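# Separate the phone from its soft case on the table

## Task

Remove the phone from its soft case, then leave phone and case resting on the table with a gap of at least one finger's width between them.

## Robot and tools

Robot: two arms, left_arm (base near x=-0.037, y=+0.227) and right_arm (base near x=-0.012, y=-0.273), each ending in a five-finger hand. left_arm has a left hand, a mirror of the right one. A camera stand sits behind the arms. A loose object may occasionally get a brief nudge from the scene itself.

Frame: all printed positions, orientations and commanded offsets use the scene frame. Its origin is at table-top height, halfway between the arms' nominal bases; +x points out over the table, +y toward left_arm, +z up. Camera image left/right does not match arm names.

Hand point: a point fixed to the palm, 0.05 m in front of it and 0.15 m out from the wrist face. Its +z runs along the straight fingers, +y out of the palm, +x across the palm away from the thumb on the right hand (toward the thumb on the left hand). Straight fingertips sit 0.06-0.07 m past it along +z and about 0.06 m behind it along -y. A wrist bracket on the little-finger side reaches as far as the point along +y and 0.10 m across; it can strike objects.

Row of numbers (used by both execute_actions and move): 28 values, each in [-1, 1], always for both arms. Order: left dx, dy, dz, rx, ry, rz, then left little, ring, middle, index, thumb_bend, thumb_turn, force_limit, speed; then the same fourteen for the right arm. The six pose values are offsets, not poses: they count from that arm's Hand target as it stands when the action or move begins, along scene axes. 1.0 equals 0.6 m of travel or 180 degrees; rx, ry, rz form one rotation vector, turning about the Hand target's position. Six zeros asks again for the current Hand target; repeating a nonzero offset moves further. A translation longer than 1.0 may be scaled down along its direction.

Hand values are absolute targets. Fingers: +1 straight, -1 curled. thumb_bend: +1 straight, -1 fully bent. thumb_turn: +1 alongside the palm, -1 facing the fingers. force_limit maps -1..+1 to roughly 0..10 N at the fingertip (0..15 N for the two thumb motors); a closing motor halts there. speed rises linearly from nearly zero at -1 to full at +0.48 and stays full above; full travel takes 0.49 s. Use speed -0.94 or lower for a soft grip. No value means 'unchanged': to keep a hand as is, resend the last eight numbers actually executed for it; if none yet, send hand_measured plus hand_force_limit and hand_speed. A motor starts only when its target changes (0.002 or more). With the thumb turned in, the hand wraps objects about 0.035-0.065 m thick, or a handle from about 0.025 m. To grip harder, raise force_limit and send a target more closed than hand_measured; to loosen, send one more open.

Tools:
execute_actions(actions, cameras): actions is a list of actions; each action is up to 15 rows, one per 1/30 s step, every row measured from that action's starting Hand target. Fewer rows means the last row is held. Images come back only with an empty list or when cameras names them (["all"] for every camera).
move(target, speed, blend, blocking, cameras): straight-line path toward one row, or up to 15 rows all measured from the same starting Hand target. speed is m/s, 0.002 to 4.3, default 0.25 (turn rate twice that in rad/s), one value or one per target. blend is in metres; 0 stops at each target. blocking=false returns after about 0.5 s while motion continues. Paths cap at 10 s and do not avoid obstacles or the other arm. The result adds a 'move:' line: done, off_target, moving, held or fault, plus limits=paced (pose clipped) or limits=held (steps withheld).
wait(seconds 0-10), stop() to brake a running move, zoom_image(camera, region [x0, y0, x1, y1] in pixels, at most 504 each way), show_instructions(), finished_scene(scene = this scene's number, shown at the end of each result).
Cameras: cam_head_left, cam_head_right, cam_high (896x504), cam_left_wrist, cam_right_wrist (672x504, fisheye).

Results: end_effector_position (m) and end_effector_quat_wxyz, Hand target, joint positions, velocities and torques, hand_measured, hand_stopped_by (moving, target, force, stalled, fault) and hand_load_n (positive when the finger is pushed open; near 0 after a lost grip). A hand often rests 1-3 cm (up to 5) off its command, usually low; that is not contact. Re-sending, or adding the missing distance, closes it. Orientation is clipped to within 40 degrees of the measured one each step. MOTOR HOT appears at 85 °C; at 100 °C the arm goes limp for 30-60 s.

Avoid: dropping things, releasing moving objects, fast or hard contact with the table or each other, one hand closing on the other's fingers, anything leaving the table, paths near an arm's own base, long stretched-out or straining holds. To stop pressing against something, command the target back beyond the hand point.

Each tool is called after "Emit:" as a command line: name --argument value for each argument, lists and objects as JSON in quotes; but a table of rows of numbers goes row by row, as --pt "numbers of a row", without its own name.

Reference images:

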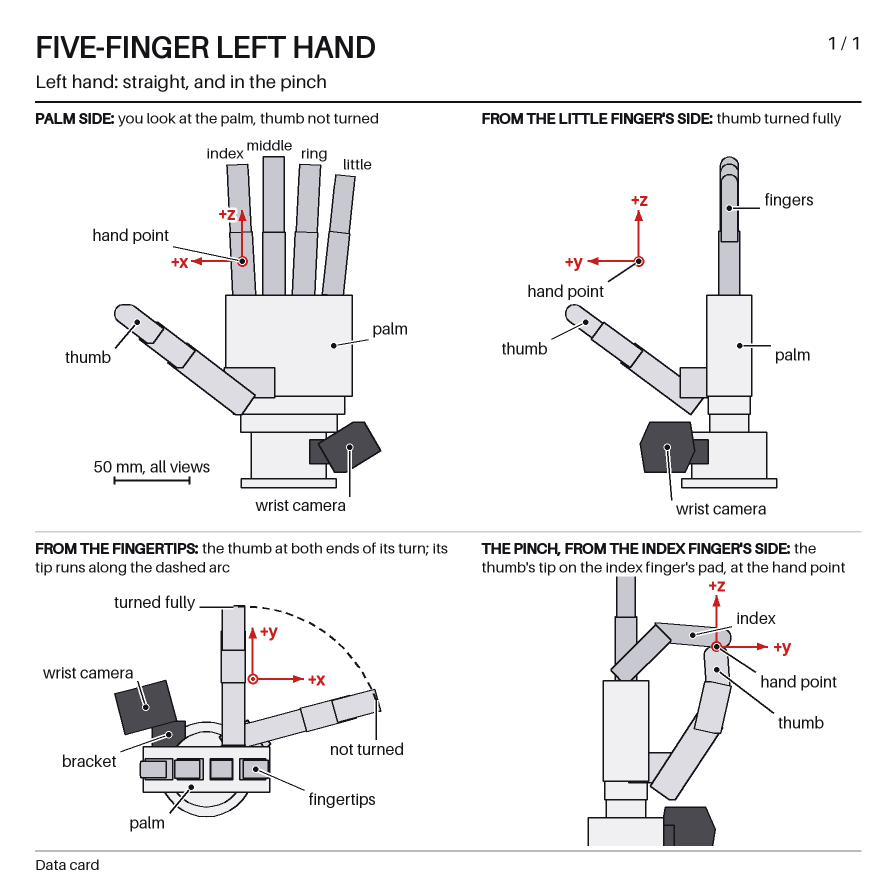

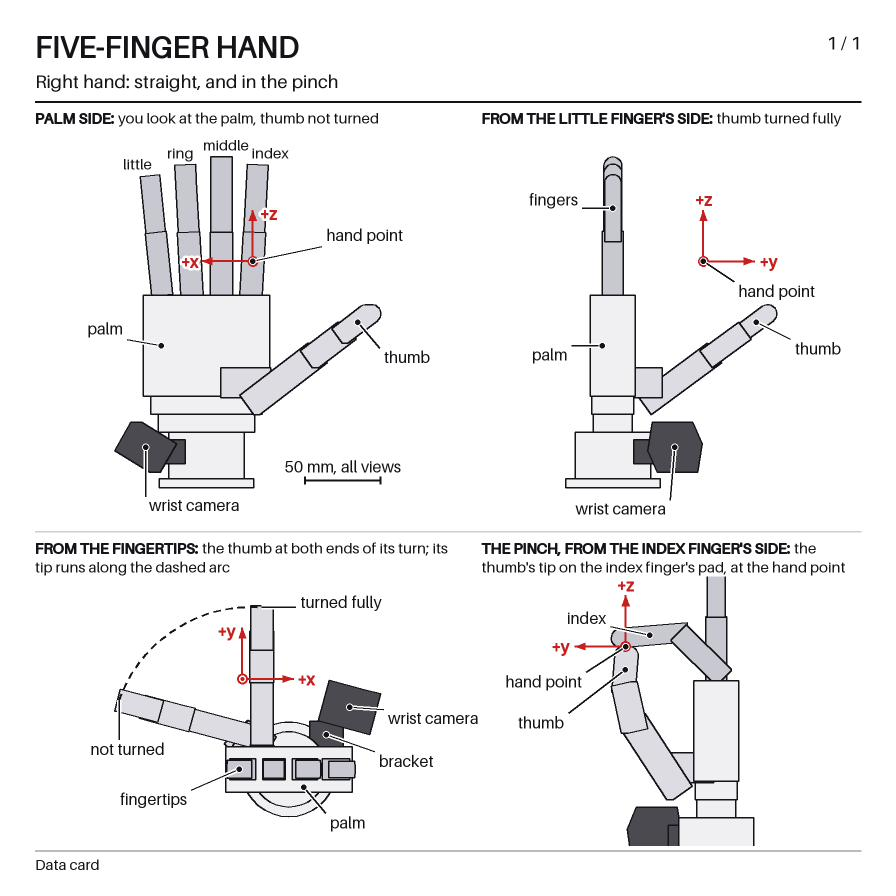

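## Session

Emit:
execute_actions --actions '[]'

Scene clock: 0.00 s.
left_arm: end_effector_position=(+0.2683, +0.5400, +0.1200) hand_measured=(+1.000, +1.000, +1.000, +1.000, +1.000, +1.000) hand_load_n=(+0.0, +0.0, +0.0, +0.0, +0.0, +0.0) hand_stopped_by=(target, target, target, target, target, target) hand_force_limit=0.00 hand_speed=-0.80 end_effector_quat_wxyz=(-0.416, +0.753, -0.485, +0.156) | right_arm: end_effector_position=(+0.7262, -0.4468, +0.3131) hand_measured=(+1.000, +1.000, +1.000, +1.000, +1.000, +1.000) hand_load_n=(+0.0, +0.0, +0.0, +0.0, +0.0, +0.0) hand_stopped_by=(target, target, target, target, target, target) hand_force_limit=0.00 hand_speed=-0.80 end_effector_quat_wxyz=(+0.125, +0.322, +0.924, +0.165)
Joint positions: left_arm=[0.904 1.143 0.688 -0.213 0.212 0.378] | right_arm=[-0.36 2.135 2.457 -1.644 -0.339 1.91]
Joint velocities: within noise
Joint torques (N m): no reading
Heat: left arm: hottest waist 35 °C; right arm: hottest elbow 36 °C.
Hand target: left_arm +0.2760, +0.5498, +0.1380; -0.433, +0.744, -0.483, +0.158 | right_arm +0.7271, -0.4471, +0.3366; +0.147, +0.317, +0.922, +0.164

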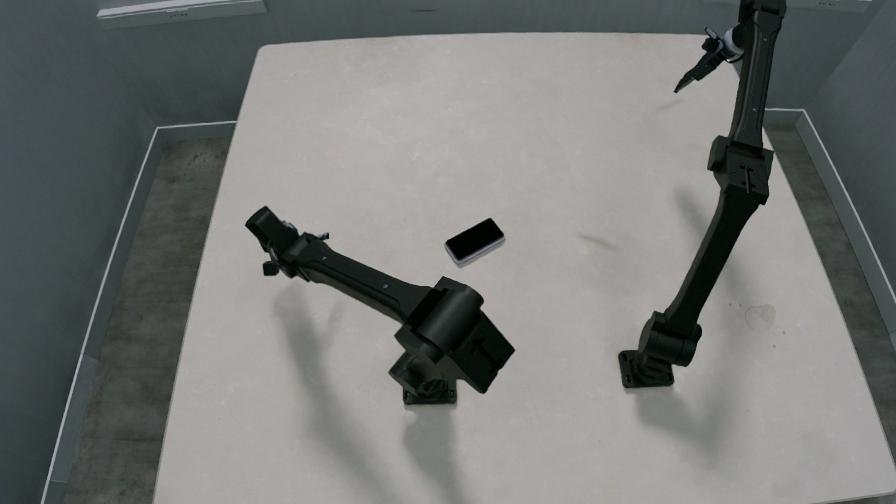

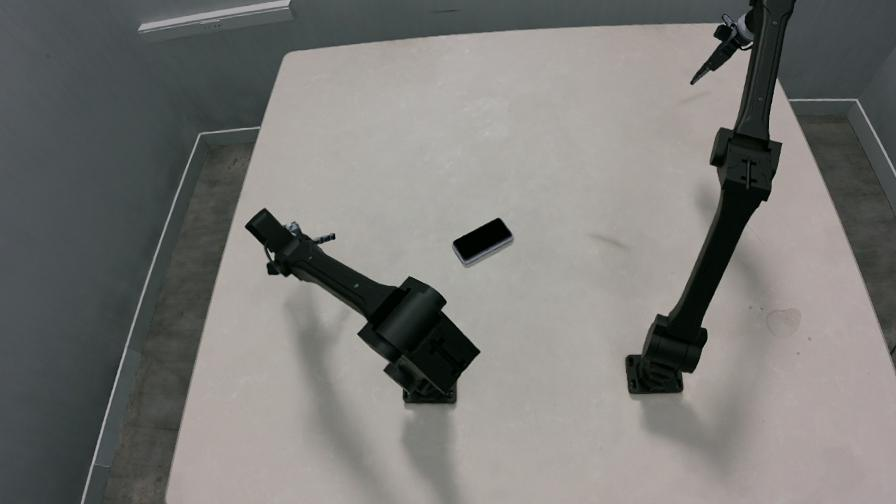

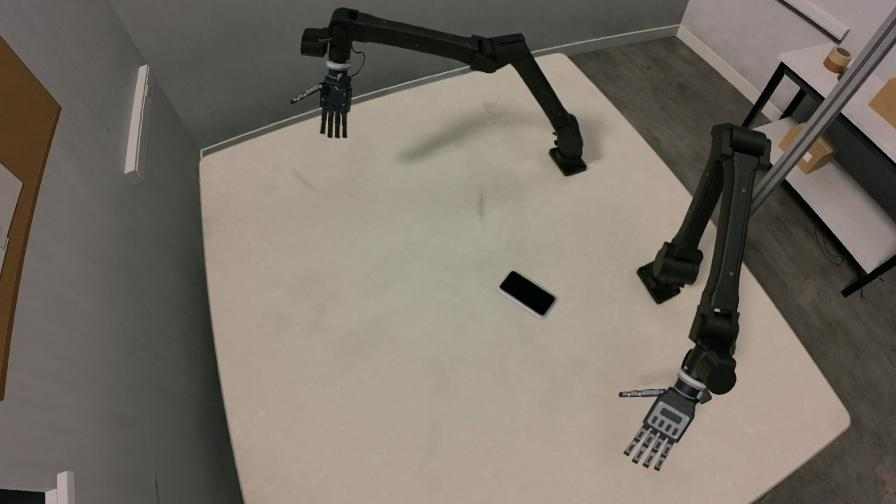

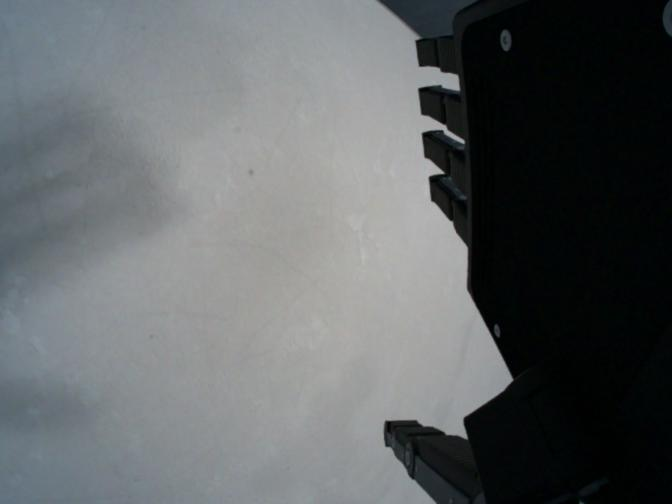

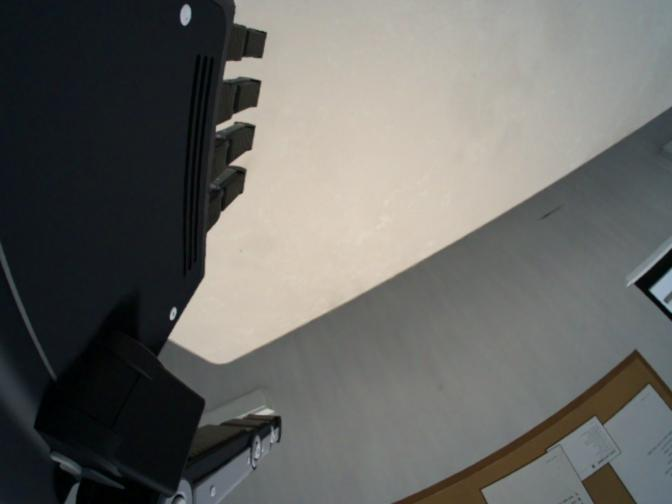

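Emit:
zoom_image --camera "cam_head_left" --region '[420, 200, 530, 280]'

Emit:
zoom_image --camera "cam_high" --region '[480, 250, 580, 330]'

Emit:
zoom_image --camera "cam_head_right" --region '[430, 200, 540, 280]'

Scaled by 4.582 from the camera's 896x504 image, which has a finer 1280x720 frame.

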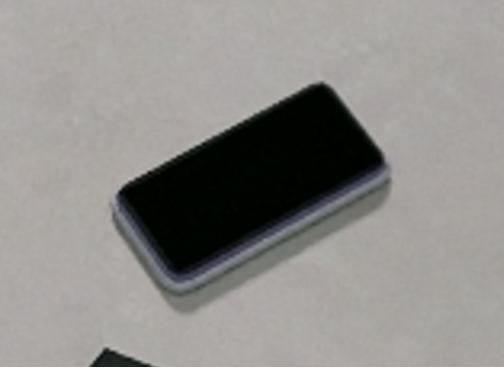

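Scaled by 5.040 from the camera's 896x504 image, which has a finer 1280x720 frame.

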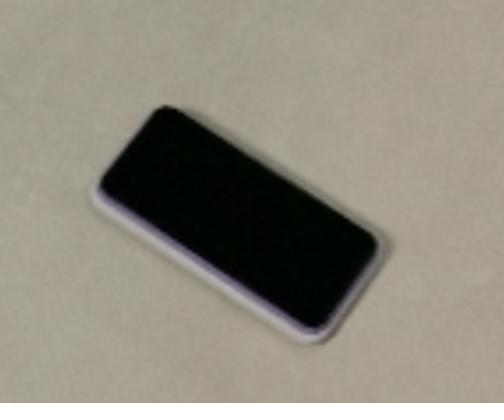

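Scaled by 4.582 from the camera's 896x504 image, which has a finer 1280x720 frame.

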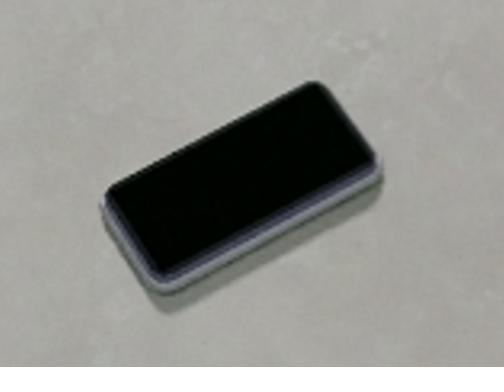

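Emit:
move --target '[0.067,-0.556,0.08,-0.191,0.2375,0.019,1,1,1,1,1,1,0,-0.8,0,0,0,0,0,0,1,1,1,1,1,1,0,-0.8]' --cameras '["all"]'

Scene clock: 15.00 s.
left_arm: end_effector_position=(+0.2984, +0.2191, +0.1704) hand_measured=(+1.000, +1.000, +1.000, +1.000, +1.000, +1.000) hand_load_n=(+0.0, +0.0, +0.0, +0.0, -0.5, +0.0) hand_stopped_by=(target, target, target, target, target, target) hand_force_limit=0.00 hand_speed=-0.80 end_effector_quat_wxyz=(+0.010, +0.854, -0.519, -0.016) | right_arm: end_effector_position=(+0.7262, -0.4468, +0.3131) hand_measured=(+1.000, +1.000, +1.000, +1.000, +1.000, +1.000) hand_load_n=(+0.0, +0.0, +0.0, +0.0, +0.0, +0.0) hand_stopped_by=(target, target, target, target, target, target) hand_force_limit=0.00 hand_speed=-0.80 end_effector_quat_wxyz=(+0.125, +0.322, +0.924, +0.165)
Joint positions: left_arm=[0.12 1.372 1.165 -1.402 -0.004 -0.356] | right_arm=[-0.36 2.135 2.457 -1.644 -0.339 1.91]
Joint torques (N m): left_arm=[-1.38 -9.88 11.81 -0.17 0.04 -0.14] | right_arm=[0.79 -22.3 10.14 1.25 -0.23 0.03]
Heat: left arm: hottest waist 35 °C; right arm: hottest elbow 38 °C.
Hand target: left_arm +0.3162, +0.2163, +0.1859; -0.001, +0.856, -0.517, -0.001 | right_arm +0.7271, -0.4471, +0.3366; +0.147, +0.317, +0.922, +0.164
Off the commanded pose: left_arm 0.024 m, 2 deg | right_arm 0.024 m, 3 deg.
move: off_target (left_arm, right_arm)
camera_calibration:
cam_left_wrist: T_world_to_cam=[[0.958251, 0.279183, -0.0617331, -0.337811], [0.267086, -0.796916, 0.541839, -0.000900099], [0.102076, -0.535706, -0.838212, 0.343997], [0, 0, 0, 1]] pos_world=[0.288834, 0.277875, 0.267976]

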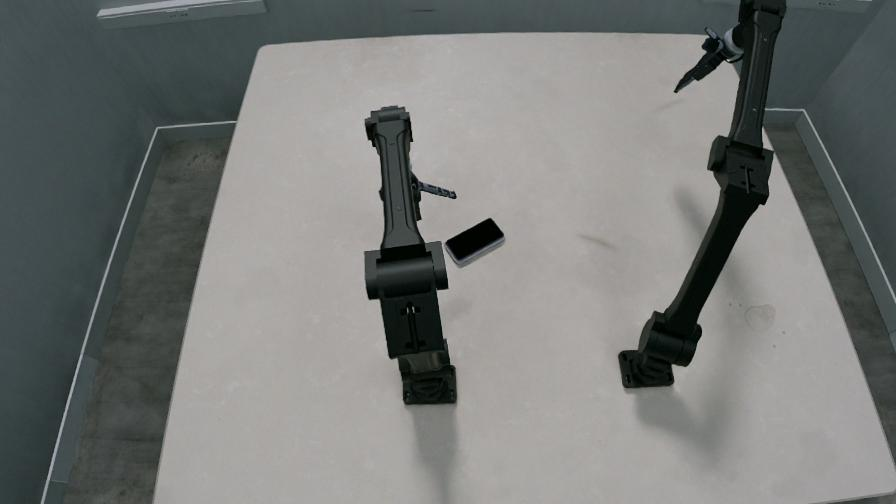

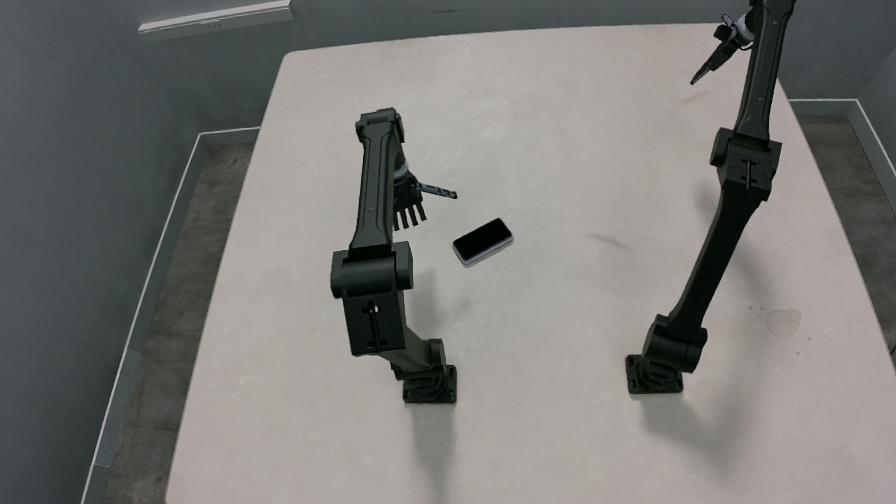

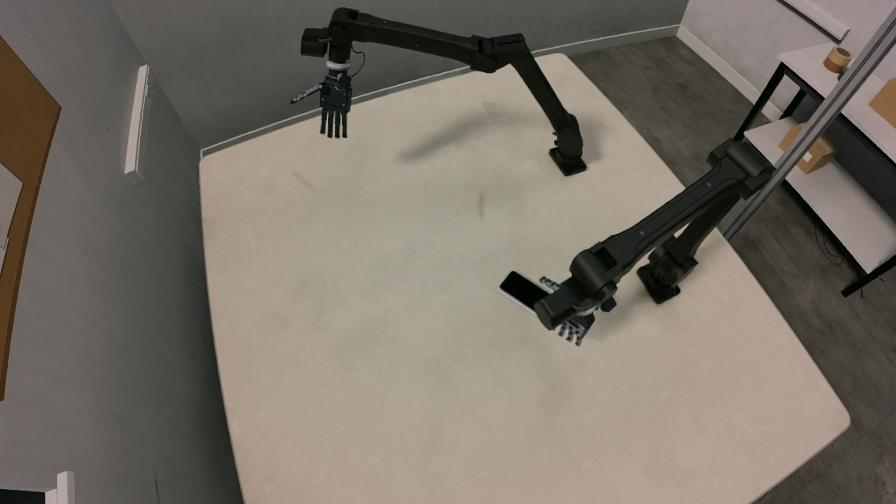

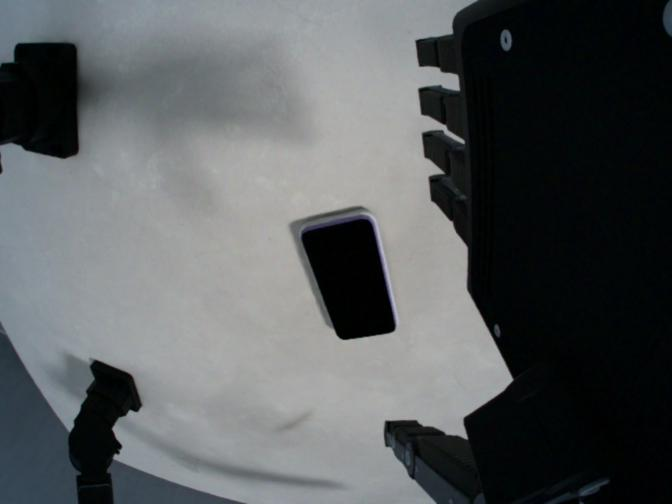

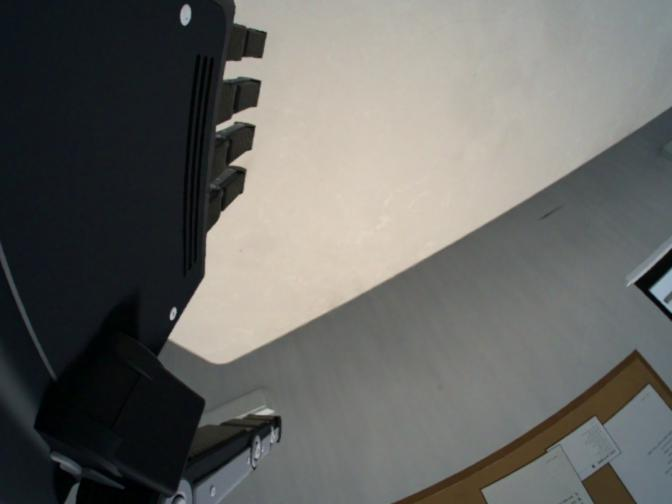

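Emit:
zoom_image --camera "cam_left_wrist" --region '[280, 190, 420, 350]'

Scaled by 3.150 from the camera's 672x504 image, which has a finer 960x720 frame.

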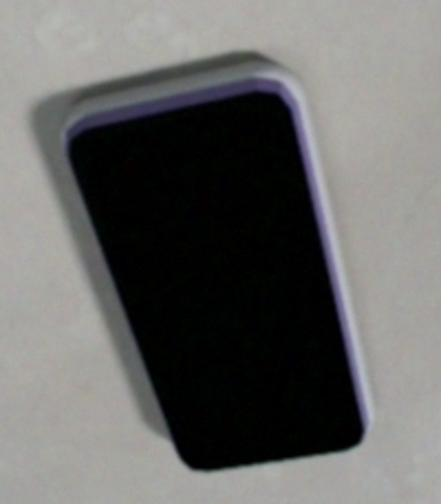

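Emit:
zoom_image --camera "cam_left_wrist" --region '[290, 200, 400, 260]'

Scaled by 4.582 from the camera's 672x504 image, which has a finer 960x720 frame.

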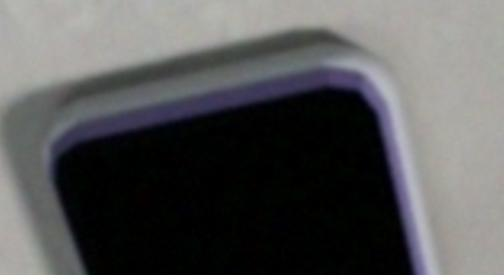

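Emit:
move --target '[0.073,-0.202,-0.102,0.137,-0.256,0.004,1,1,0.5,0.5,1,-1,0,0,0,0,0,0,0,0,1,1,1,1,1,1,0,-0.8]' --cameras '["all"]'

Scene clock: 28.87 s.
left_arm: end_effector_position=(+0.3564, +0.1013, +0.1240) hand_measured=(+1.000, +1.000, +0.500, +0.500, +1.000, -1.000) hand_load_n=(+0.0, +0.0, +0.0, +0.0, +0.0, +0.0) hand_stopped_by=(target, target, target, target, target, target) hand_force_limit=0.00 hand_speed=0.00 end_effector_quat_wxyz=(-0.380, +0.771, -0.463, +0.216) | right_arm: end_effector_position=(+0.7262, -0.4468, +0.3131) hand_measured=(+1.000, +1.000, +1.000, +1.000, +1.000, +1.000) hand_load_n=(+0.0, +0.0, +0.0, +0.0, +0.0, +0.0) hand_stopped_by=(target, target, target, target, target, target) hand_force_limit=0.00 hand_speed=-0.80 end_effector_quat_wxyz=(+0.125, +0.322, +0.924, +0.165)
Joint positions: left_arm=[-0.515 1.146 0.743 -0.584 -0.737 -0.77] | right_arm=[-0.36 2.135 2.457 -1.644 -0.339 1.91]
Joint torques (N m): left_arm=[-1.26 -6.59 8.32 1.33 -0.82 -0.14] | right_arm=[0.73 -22.3 10.15 1.25 -0.24 0.03]
Heat: left arm: hottest waist 35 °C; right arm: hottest elbow 39 °C.
Hand target: left_arm +0.3599, +0.0950, +0.1248; -0.379, +0.772, -0.458, +0.225 | right_arm +0.7271, -0.4471, +0.3366; +0.147, +0.317, +0.922, +0.164
Off the commanded pose: left_arm 0.007 m, 1 deg | right_arm 0.024 m, 3 deg.
move: off_target (right_arm)
camera_calibration:
cam_left_wrist: T_world_to_cam=[[0.649616, 0.115433, 0.751448, -0.337753], [-0.0675703, -0.975728, 0.208299, 0.0936733], [0.757254, -0.18609, -0.626049, -0.0591291], [0, 0, 0, 1]] pos_world=[0.270515, 0.119384, 0.197274]

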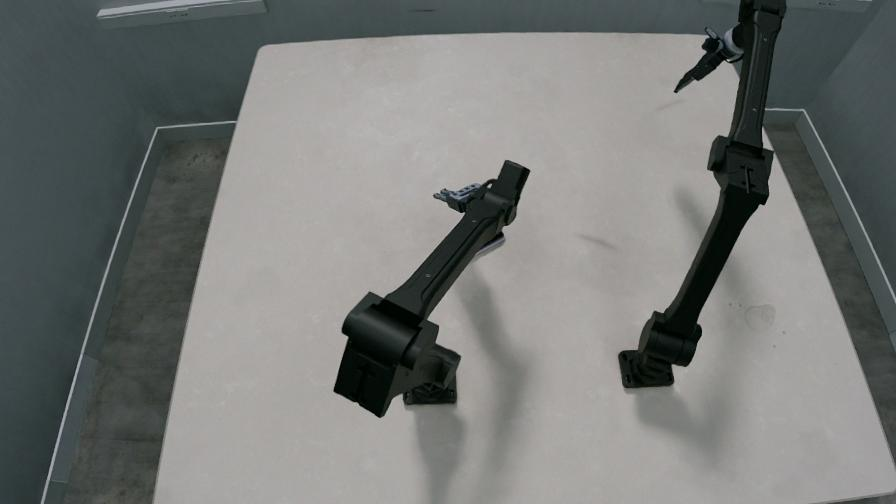

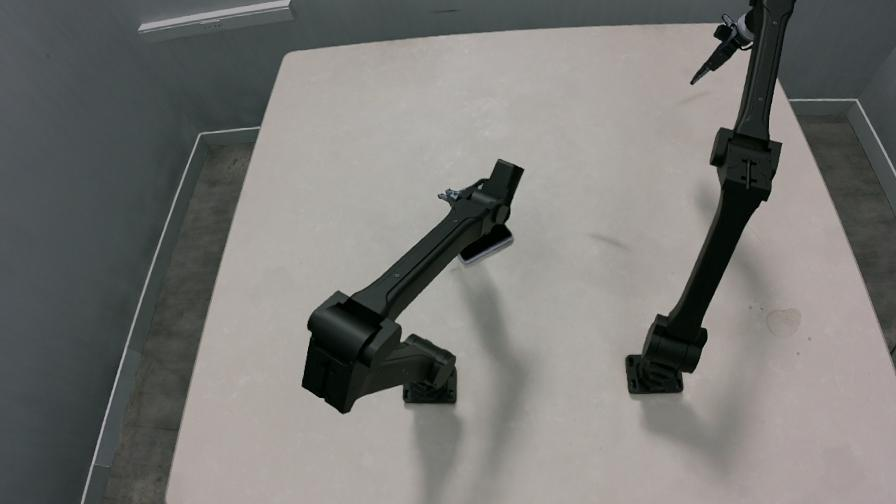

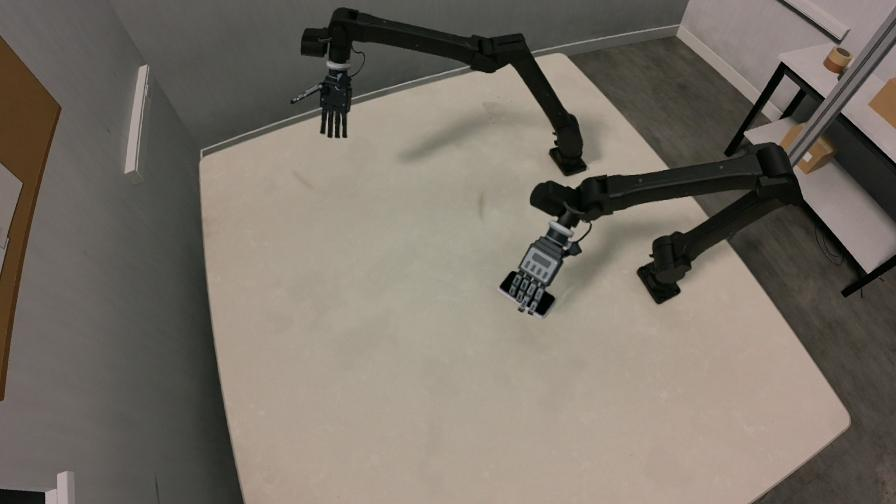

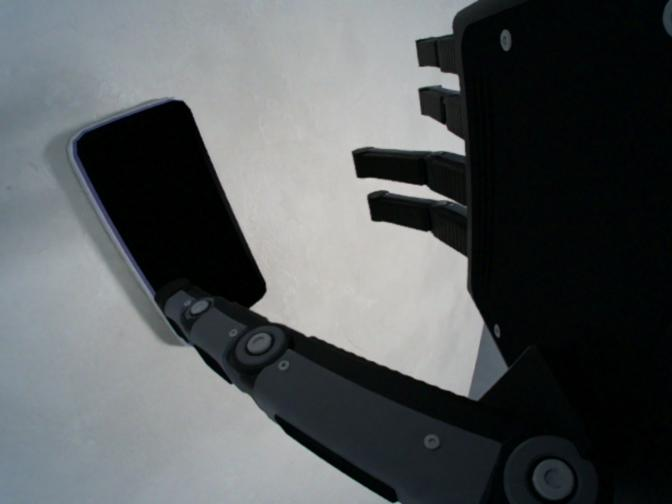

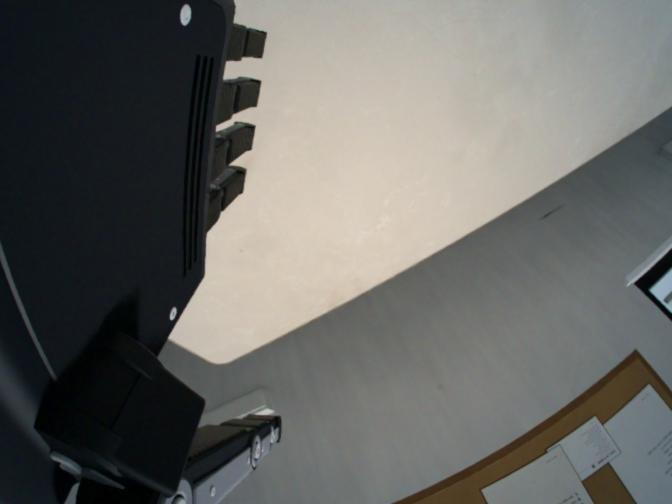

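Emit:
zoom_image --camera "cam_high" --region '[480, 220, 600, 330]'

Emit:
zoom_image --camera "cam_left_wrist" --region '[50, 80, 290, 360]'

Scaled by 4.200 from the camera's 896x504 image, which has a finer 1280x720 frame.

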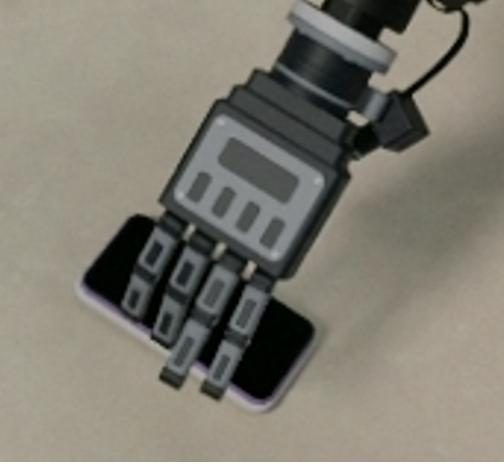

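Scaled by 1.800 from the camera's 672x504 image, which has a finer 960x720 frame.

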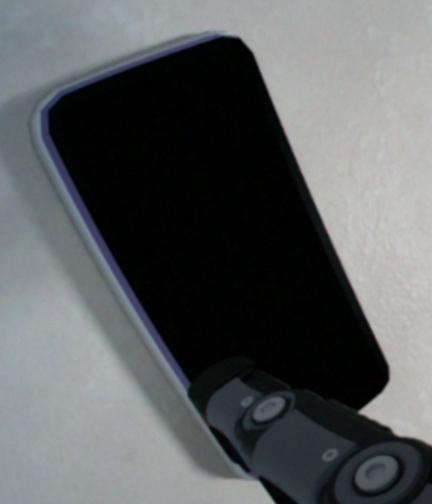

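Emit:
zoom_image --camera "cam_head_left" --region '[420, 150, 540, 270]'

Emit:
zoom_image --camera "cam_head_right" --region '[420, 150, 540, 270]'

Scaled by 4.200 from the camera's 896x504 image, which has a finer 1280x720 frame.

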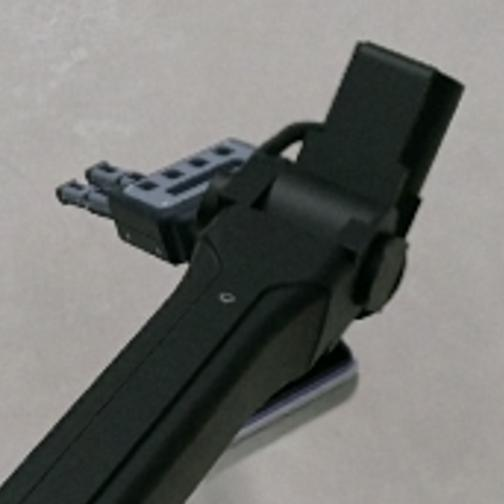

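Scaled by 4.200 from the camera's 896x504 image, which has a finer 1280x720 frame.

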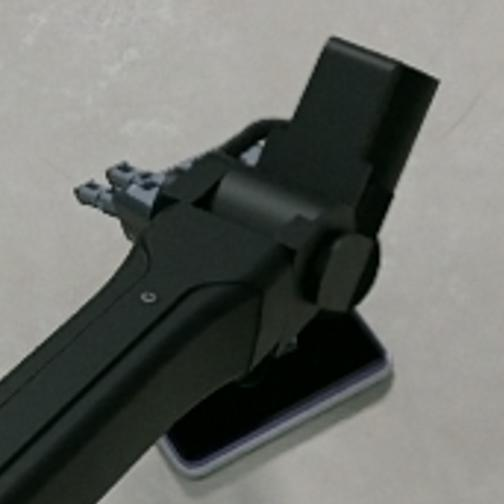

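Emit:
move --target '[-0.030,-0.005,-0.123,0,0,0,1,1,0.5,0.5,1,-1,0,0,0,0,0,0,0,0,1,1,1,1,1,1,0,-0.8]' --speed 0.15 --cameras '["all"]'

Scene clock: 37.93 s.
left_arm: end_effector_position=(+0.3387, +0.0991, +0.0493) hand_measured=(+1.000, +1.000, +0.500, +0.500, +1.000, -1.000) hand_load_n=(+0.0, +0.0, +0.0, +0.0, +0.0, +0.0) hand_stopped_by=(target, target, target, target, target, target) hand_force_limit=0.00 hand_speed=0.00 end_effector_quat_wxyz=(-0.380, +0.771, -0.463, +0.214) | right_arm: end_effector_position=(+0.7262, -0.4468, +0.3131) hand_measured=(+1.000, +1.000, +1.000, +1.000, +1.000, +1.000) hand_load_n=(+0.5, +0.0, +0.0, +0.0, +0.0, -0.5) hand_stopped_by=(target, target, target, target, target, target) hand_force_limit=0.00 hand_speed=-0.80 end_effector_quat_wxyz=(+0.125, +0.322, +0.924, +0.165)
Joint positions: left_arm=[-0.551 1.238 0.592 -0.372 -0.758 -0.813] | right_arm=[-0.36 2.135 2.457 -1.644 -0.339 1.91]
Joint torques (N m): left_arm=[-1.38 -6.83 7.35 1.26 -0.82 -0.17] | right_arm=[0.73 -22.18 10.15 1.22 -0.23 0.03]
Heat: left arm: hottest elbow 36 °C; right arm: hottest elbow 39 °C.
Hand target: left_arm +0.3420, +0.0921, +0.0510; -0.380, +0.772, -0.458, +0.225 | right_arm +0.7271, -0.4471, +0.3366; +0.147, +0.317, +0.922, +0.164
Off the commanded pose: left_arm 0.008 m, 1 deg | right_arm 0.024 m, 3 deg.
move: off_target (right_arm)
camera_calibration:
cam_left_wrist: T_world_to_cam=[[0.650751, 0.115763, 0.750415, -0.270178], [-0.0649665, -0.976196, 0.206932, 0.105128], [0.756507, -0.183413, -0.627739, -0.0927465], [0, 0, 0, 1]] pos_world=[0.252811, 0.116891, 0.122771]

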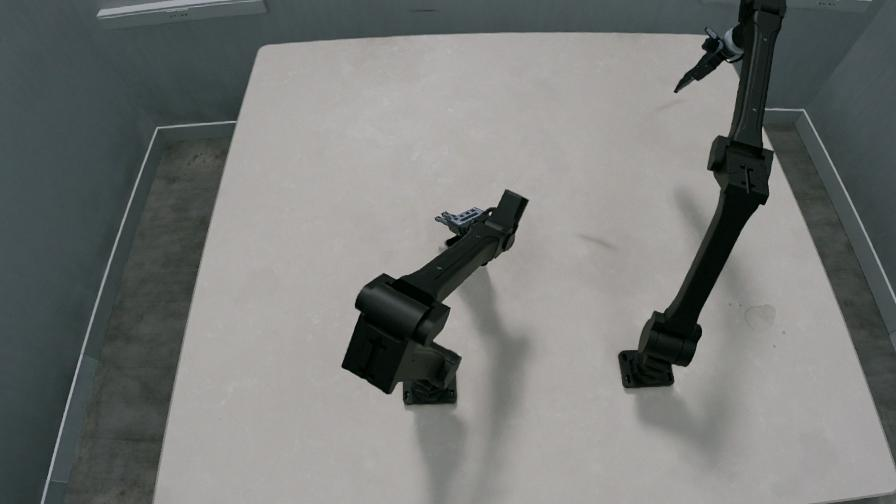

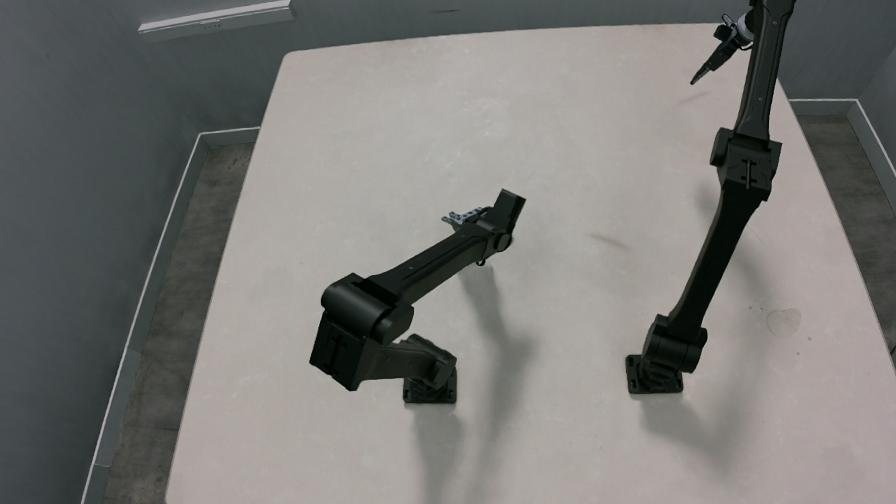

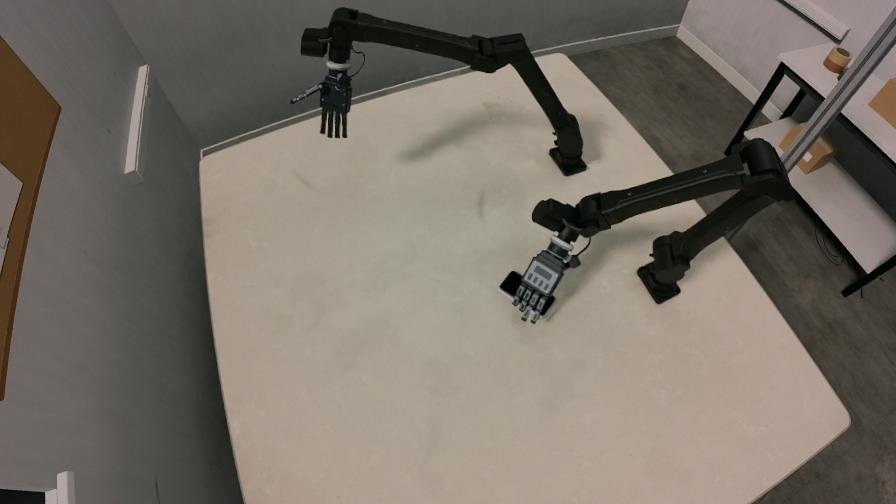

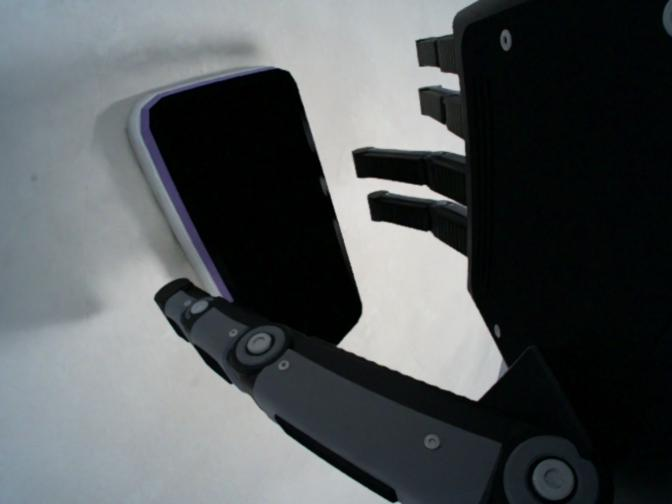

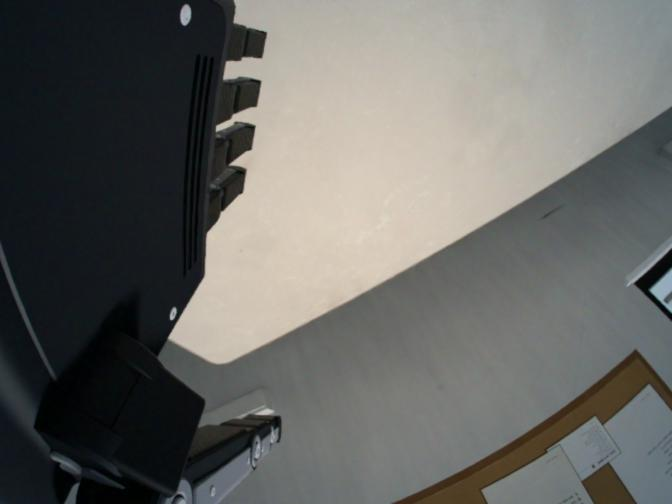

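Emit:
zoom_image --camera "cam_high" --region '[490, 240, 570, 340]'

Emit:
zoom_image --camera "cam_left_wrist" --region '[100, 50, 400, 370]'

Scaled by 5.040 from the camera's 896x504 image, which has a finer 1280x720 frame.

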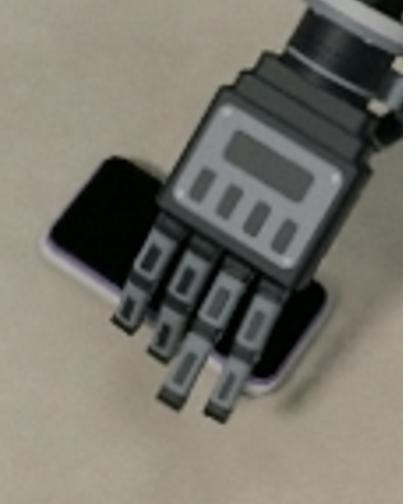

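Scaled by 1.575 from the camera's 672x504 image, which has a finer 960x720 frame.

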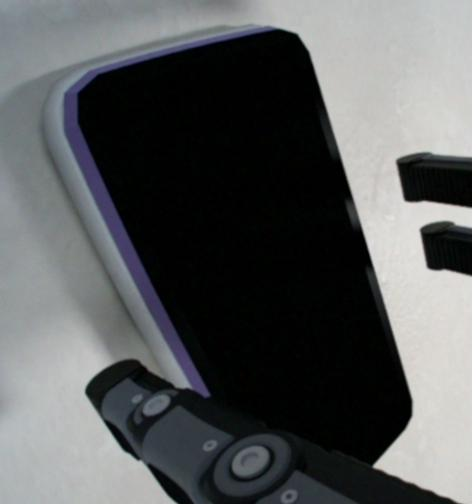

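Emit:
zoom_image --camera "cam_left_wrist" --region '[120, 60, 220, 160]'

Emit:
zoom_image --camera "cam_left_wrist" --region '[150, 180, 250, 320]'

Scaled by 5.040 from the camera's 672x504 image, which has a finer 960x720 frame.

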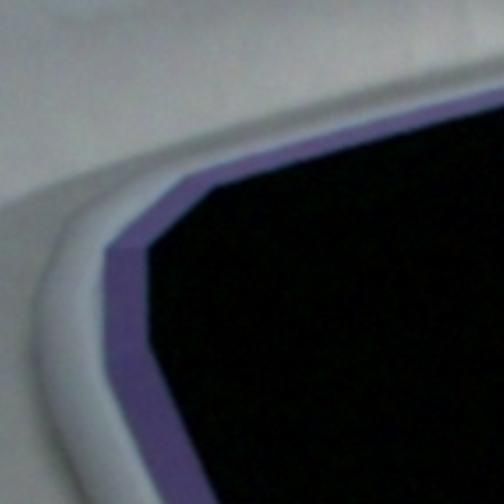

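Scaled by 3.600 from the camera's 672x504 image, which has a finer 960x720 frame.

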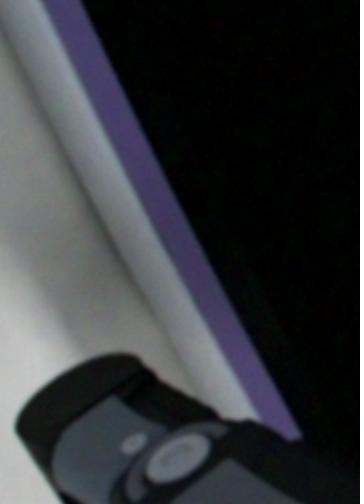

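Emit:
move --target '[0,0,-0.025,0,0,0,1,1,0.5,0.5,1,-1,0,0,0,0,0,0,0,0,1,1,1,1,1,1,0,-0.8]' --speed 0.05 --cameras '["cam_high","cam_left_wrist"]'

Emit:
zoom_image --camera "cam_left_wrist" --region '[100, 50, 400, 370]'

Emit:
zoom_image --camera "cam_high" --region '[490, 240, 570, 340]'

Scene clock: 42.53 s.
left_arm: end_effector_position=(+0.3395, +0.0986, +0.0355) hand_measured=(+1.000, +1.000, +0.500, +0.500, +1.000, -1.000) hand_load_n=(+0.0, +0.0, +0.0, +0.0, +0.0, +0.0) hand_stopped_by=(target, target, target, target, target, target) hand_force_limit=0.00 hand_speed=0.00 end_effector_quat_wxyz=(-0.380, +0.772, -0.462, +0.216) | right_arm: end_effector_position=(+0.7262, -0.4468, +0.3131) hand_measured=(+1.000, +1.000, +1.000, +1.000, +1.000, +1.000) hand_load_n=(+0.0, +0.0, +0.0, +0.0, +0.0, +0.0) hand_stopped_by=(target, target, target, target, target, target) hand_force_limit=0.00 hand_speed=-0.80 end_effector_quat_wxyz=(+0.125, +0.322, +0.924, +0.165)
Joint positions: left_arm=[-0.551 1.273 0.573 -0.316 -0.758 -0.813] | right_arm=[-0.36 2.135 2.457 -1.644 -0.339 1.91]
Joint torques (N m): left_arm=[-1.61 -7.3 6.94 1.35 -0.83 -0.13] | right_arm=[0.73 -22.24 10.15 1.24 -0.24 0.03]
Heat: left arm: hottest elbow 36 °C; right arm: hottest elbow 40 °C.
Hand target: left_arm +0.3421, +0.0921, +0.0361; -0.379, +0.772, -0.458, +0.225 | right_arm +0.7271, -0.4471, +0.3366; +0.147, +0.317, +0.922, +0.164
Off the commanded pose: left_arm 0.007 m, 1 deg | right_arm 0.024 m, 3 deg.
move: off_target (right_arm)
camera_calibration:
cam_left_wrist: T_world_to_cam=[[0.648775, 0.117549, 0.751847, -0.259864], [-0.0650365, -0.975818, 0.208687, 0.107381], [0.758196, -0.184288, -0.625441, -0.102798], [0, 0, 0, 1]] pos_world=[0.253518, 0.116386, 0.108675]
Images, in order (width x height): cam_high 896x504, cam_left_wrist 672x504.

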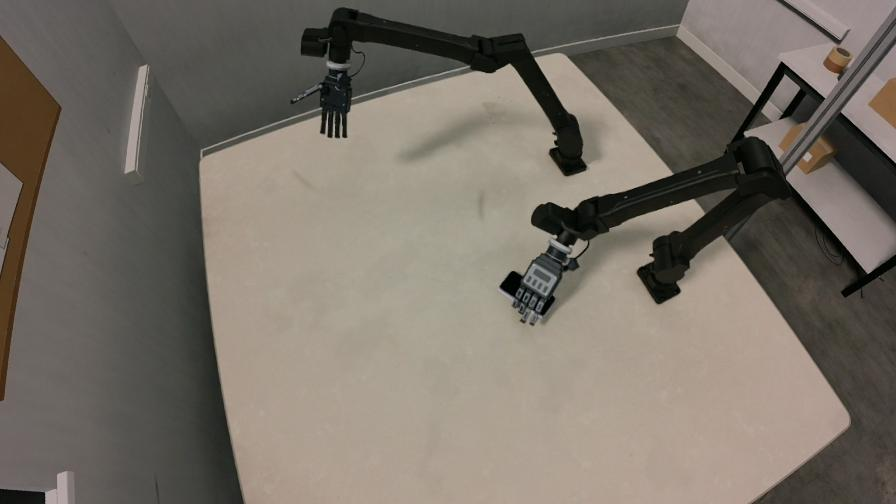

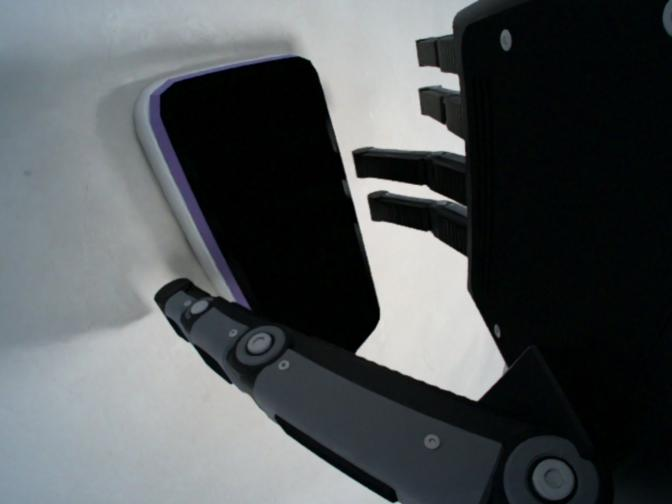

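Scaled by 1.575 from the camera's 672x504 image, which has a finer 960x720 frame.

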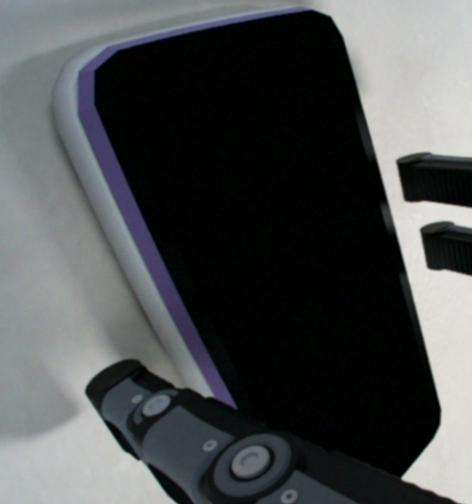

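Scaled by 5.040 from the camera's 896x504 image, which has a finer 1280x720 frame.

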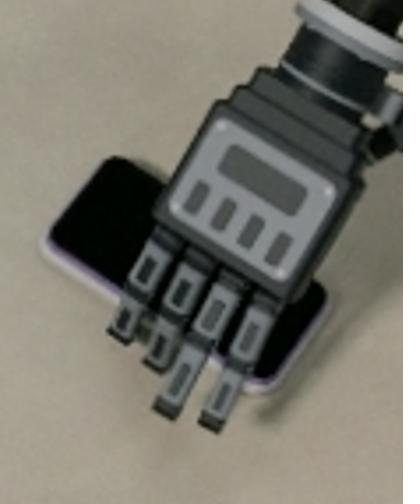

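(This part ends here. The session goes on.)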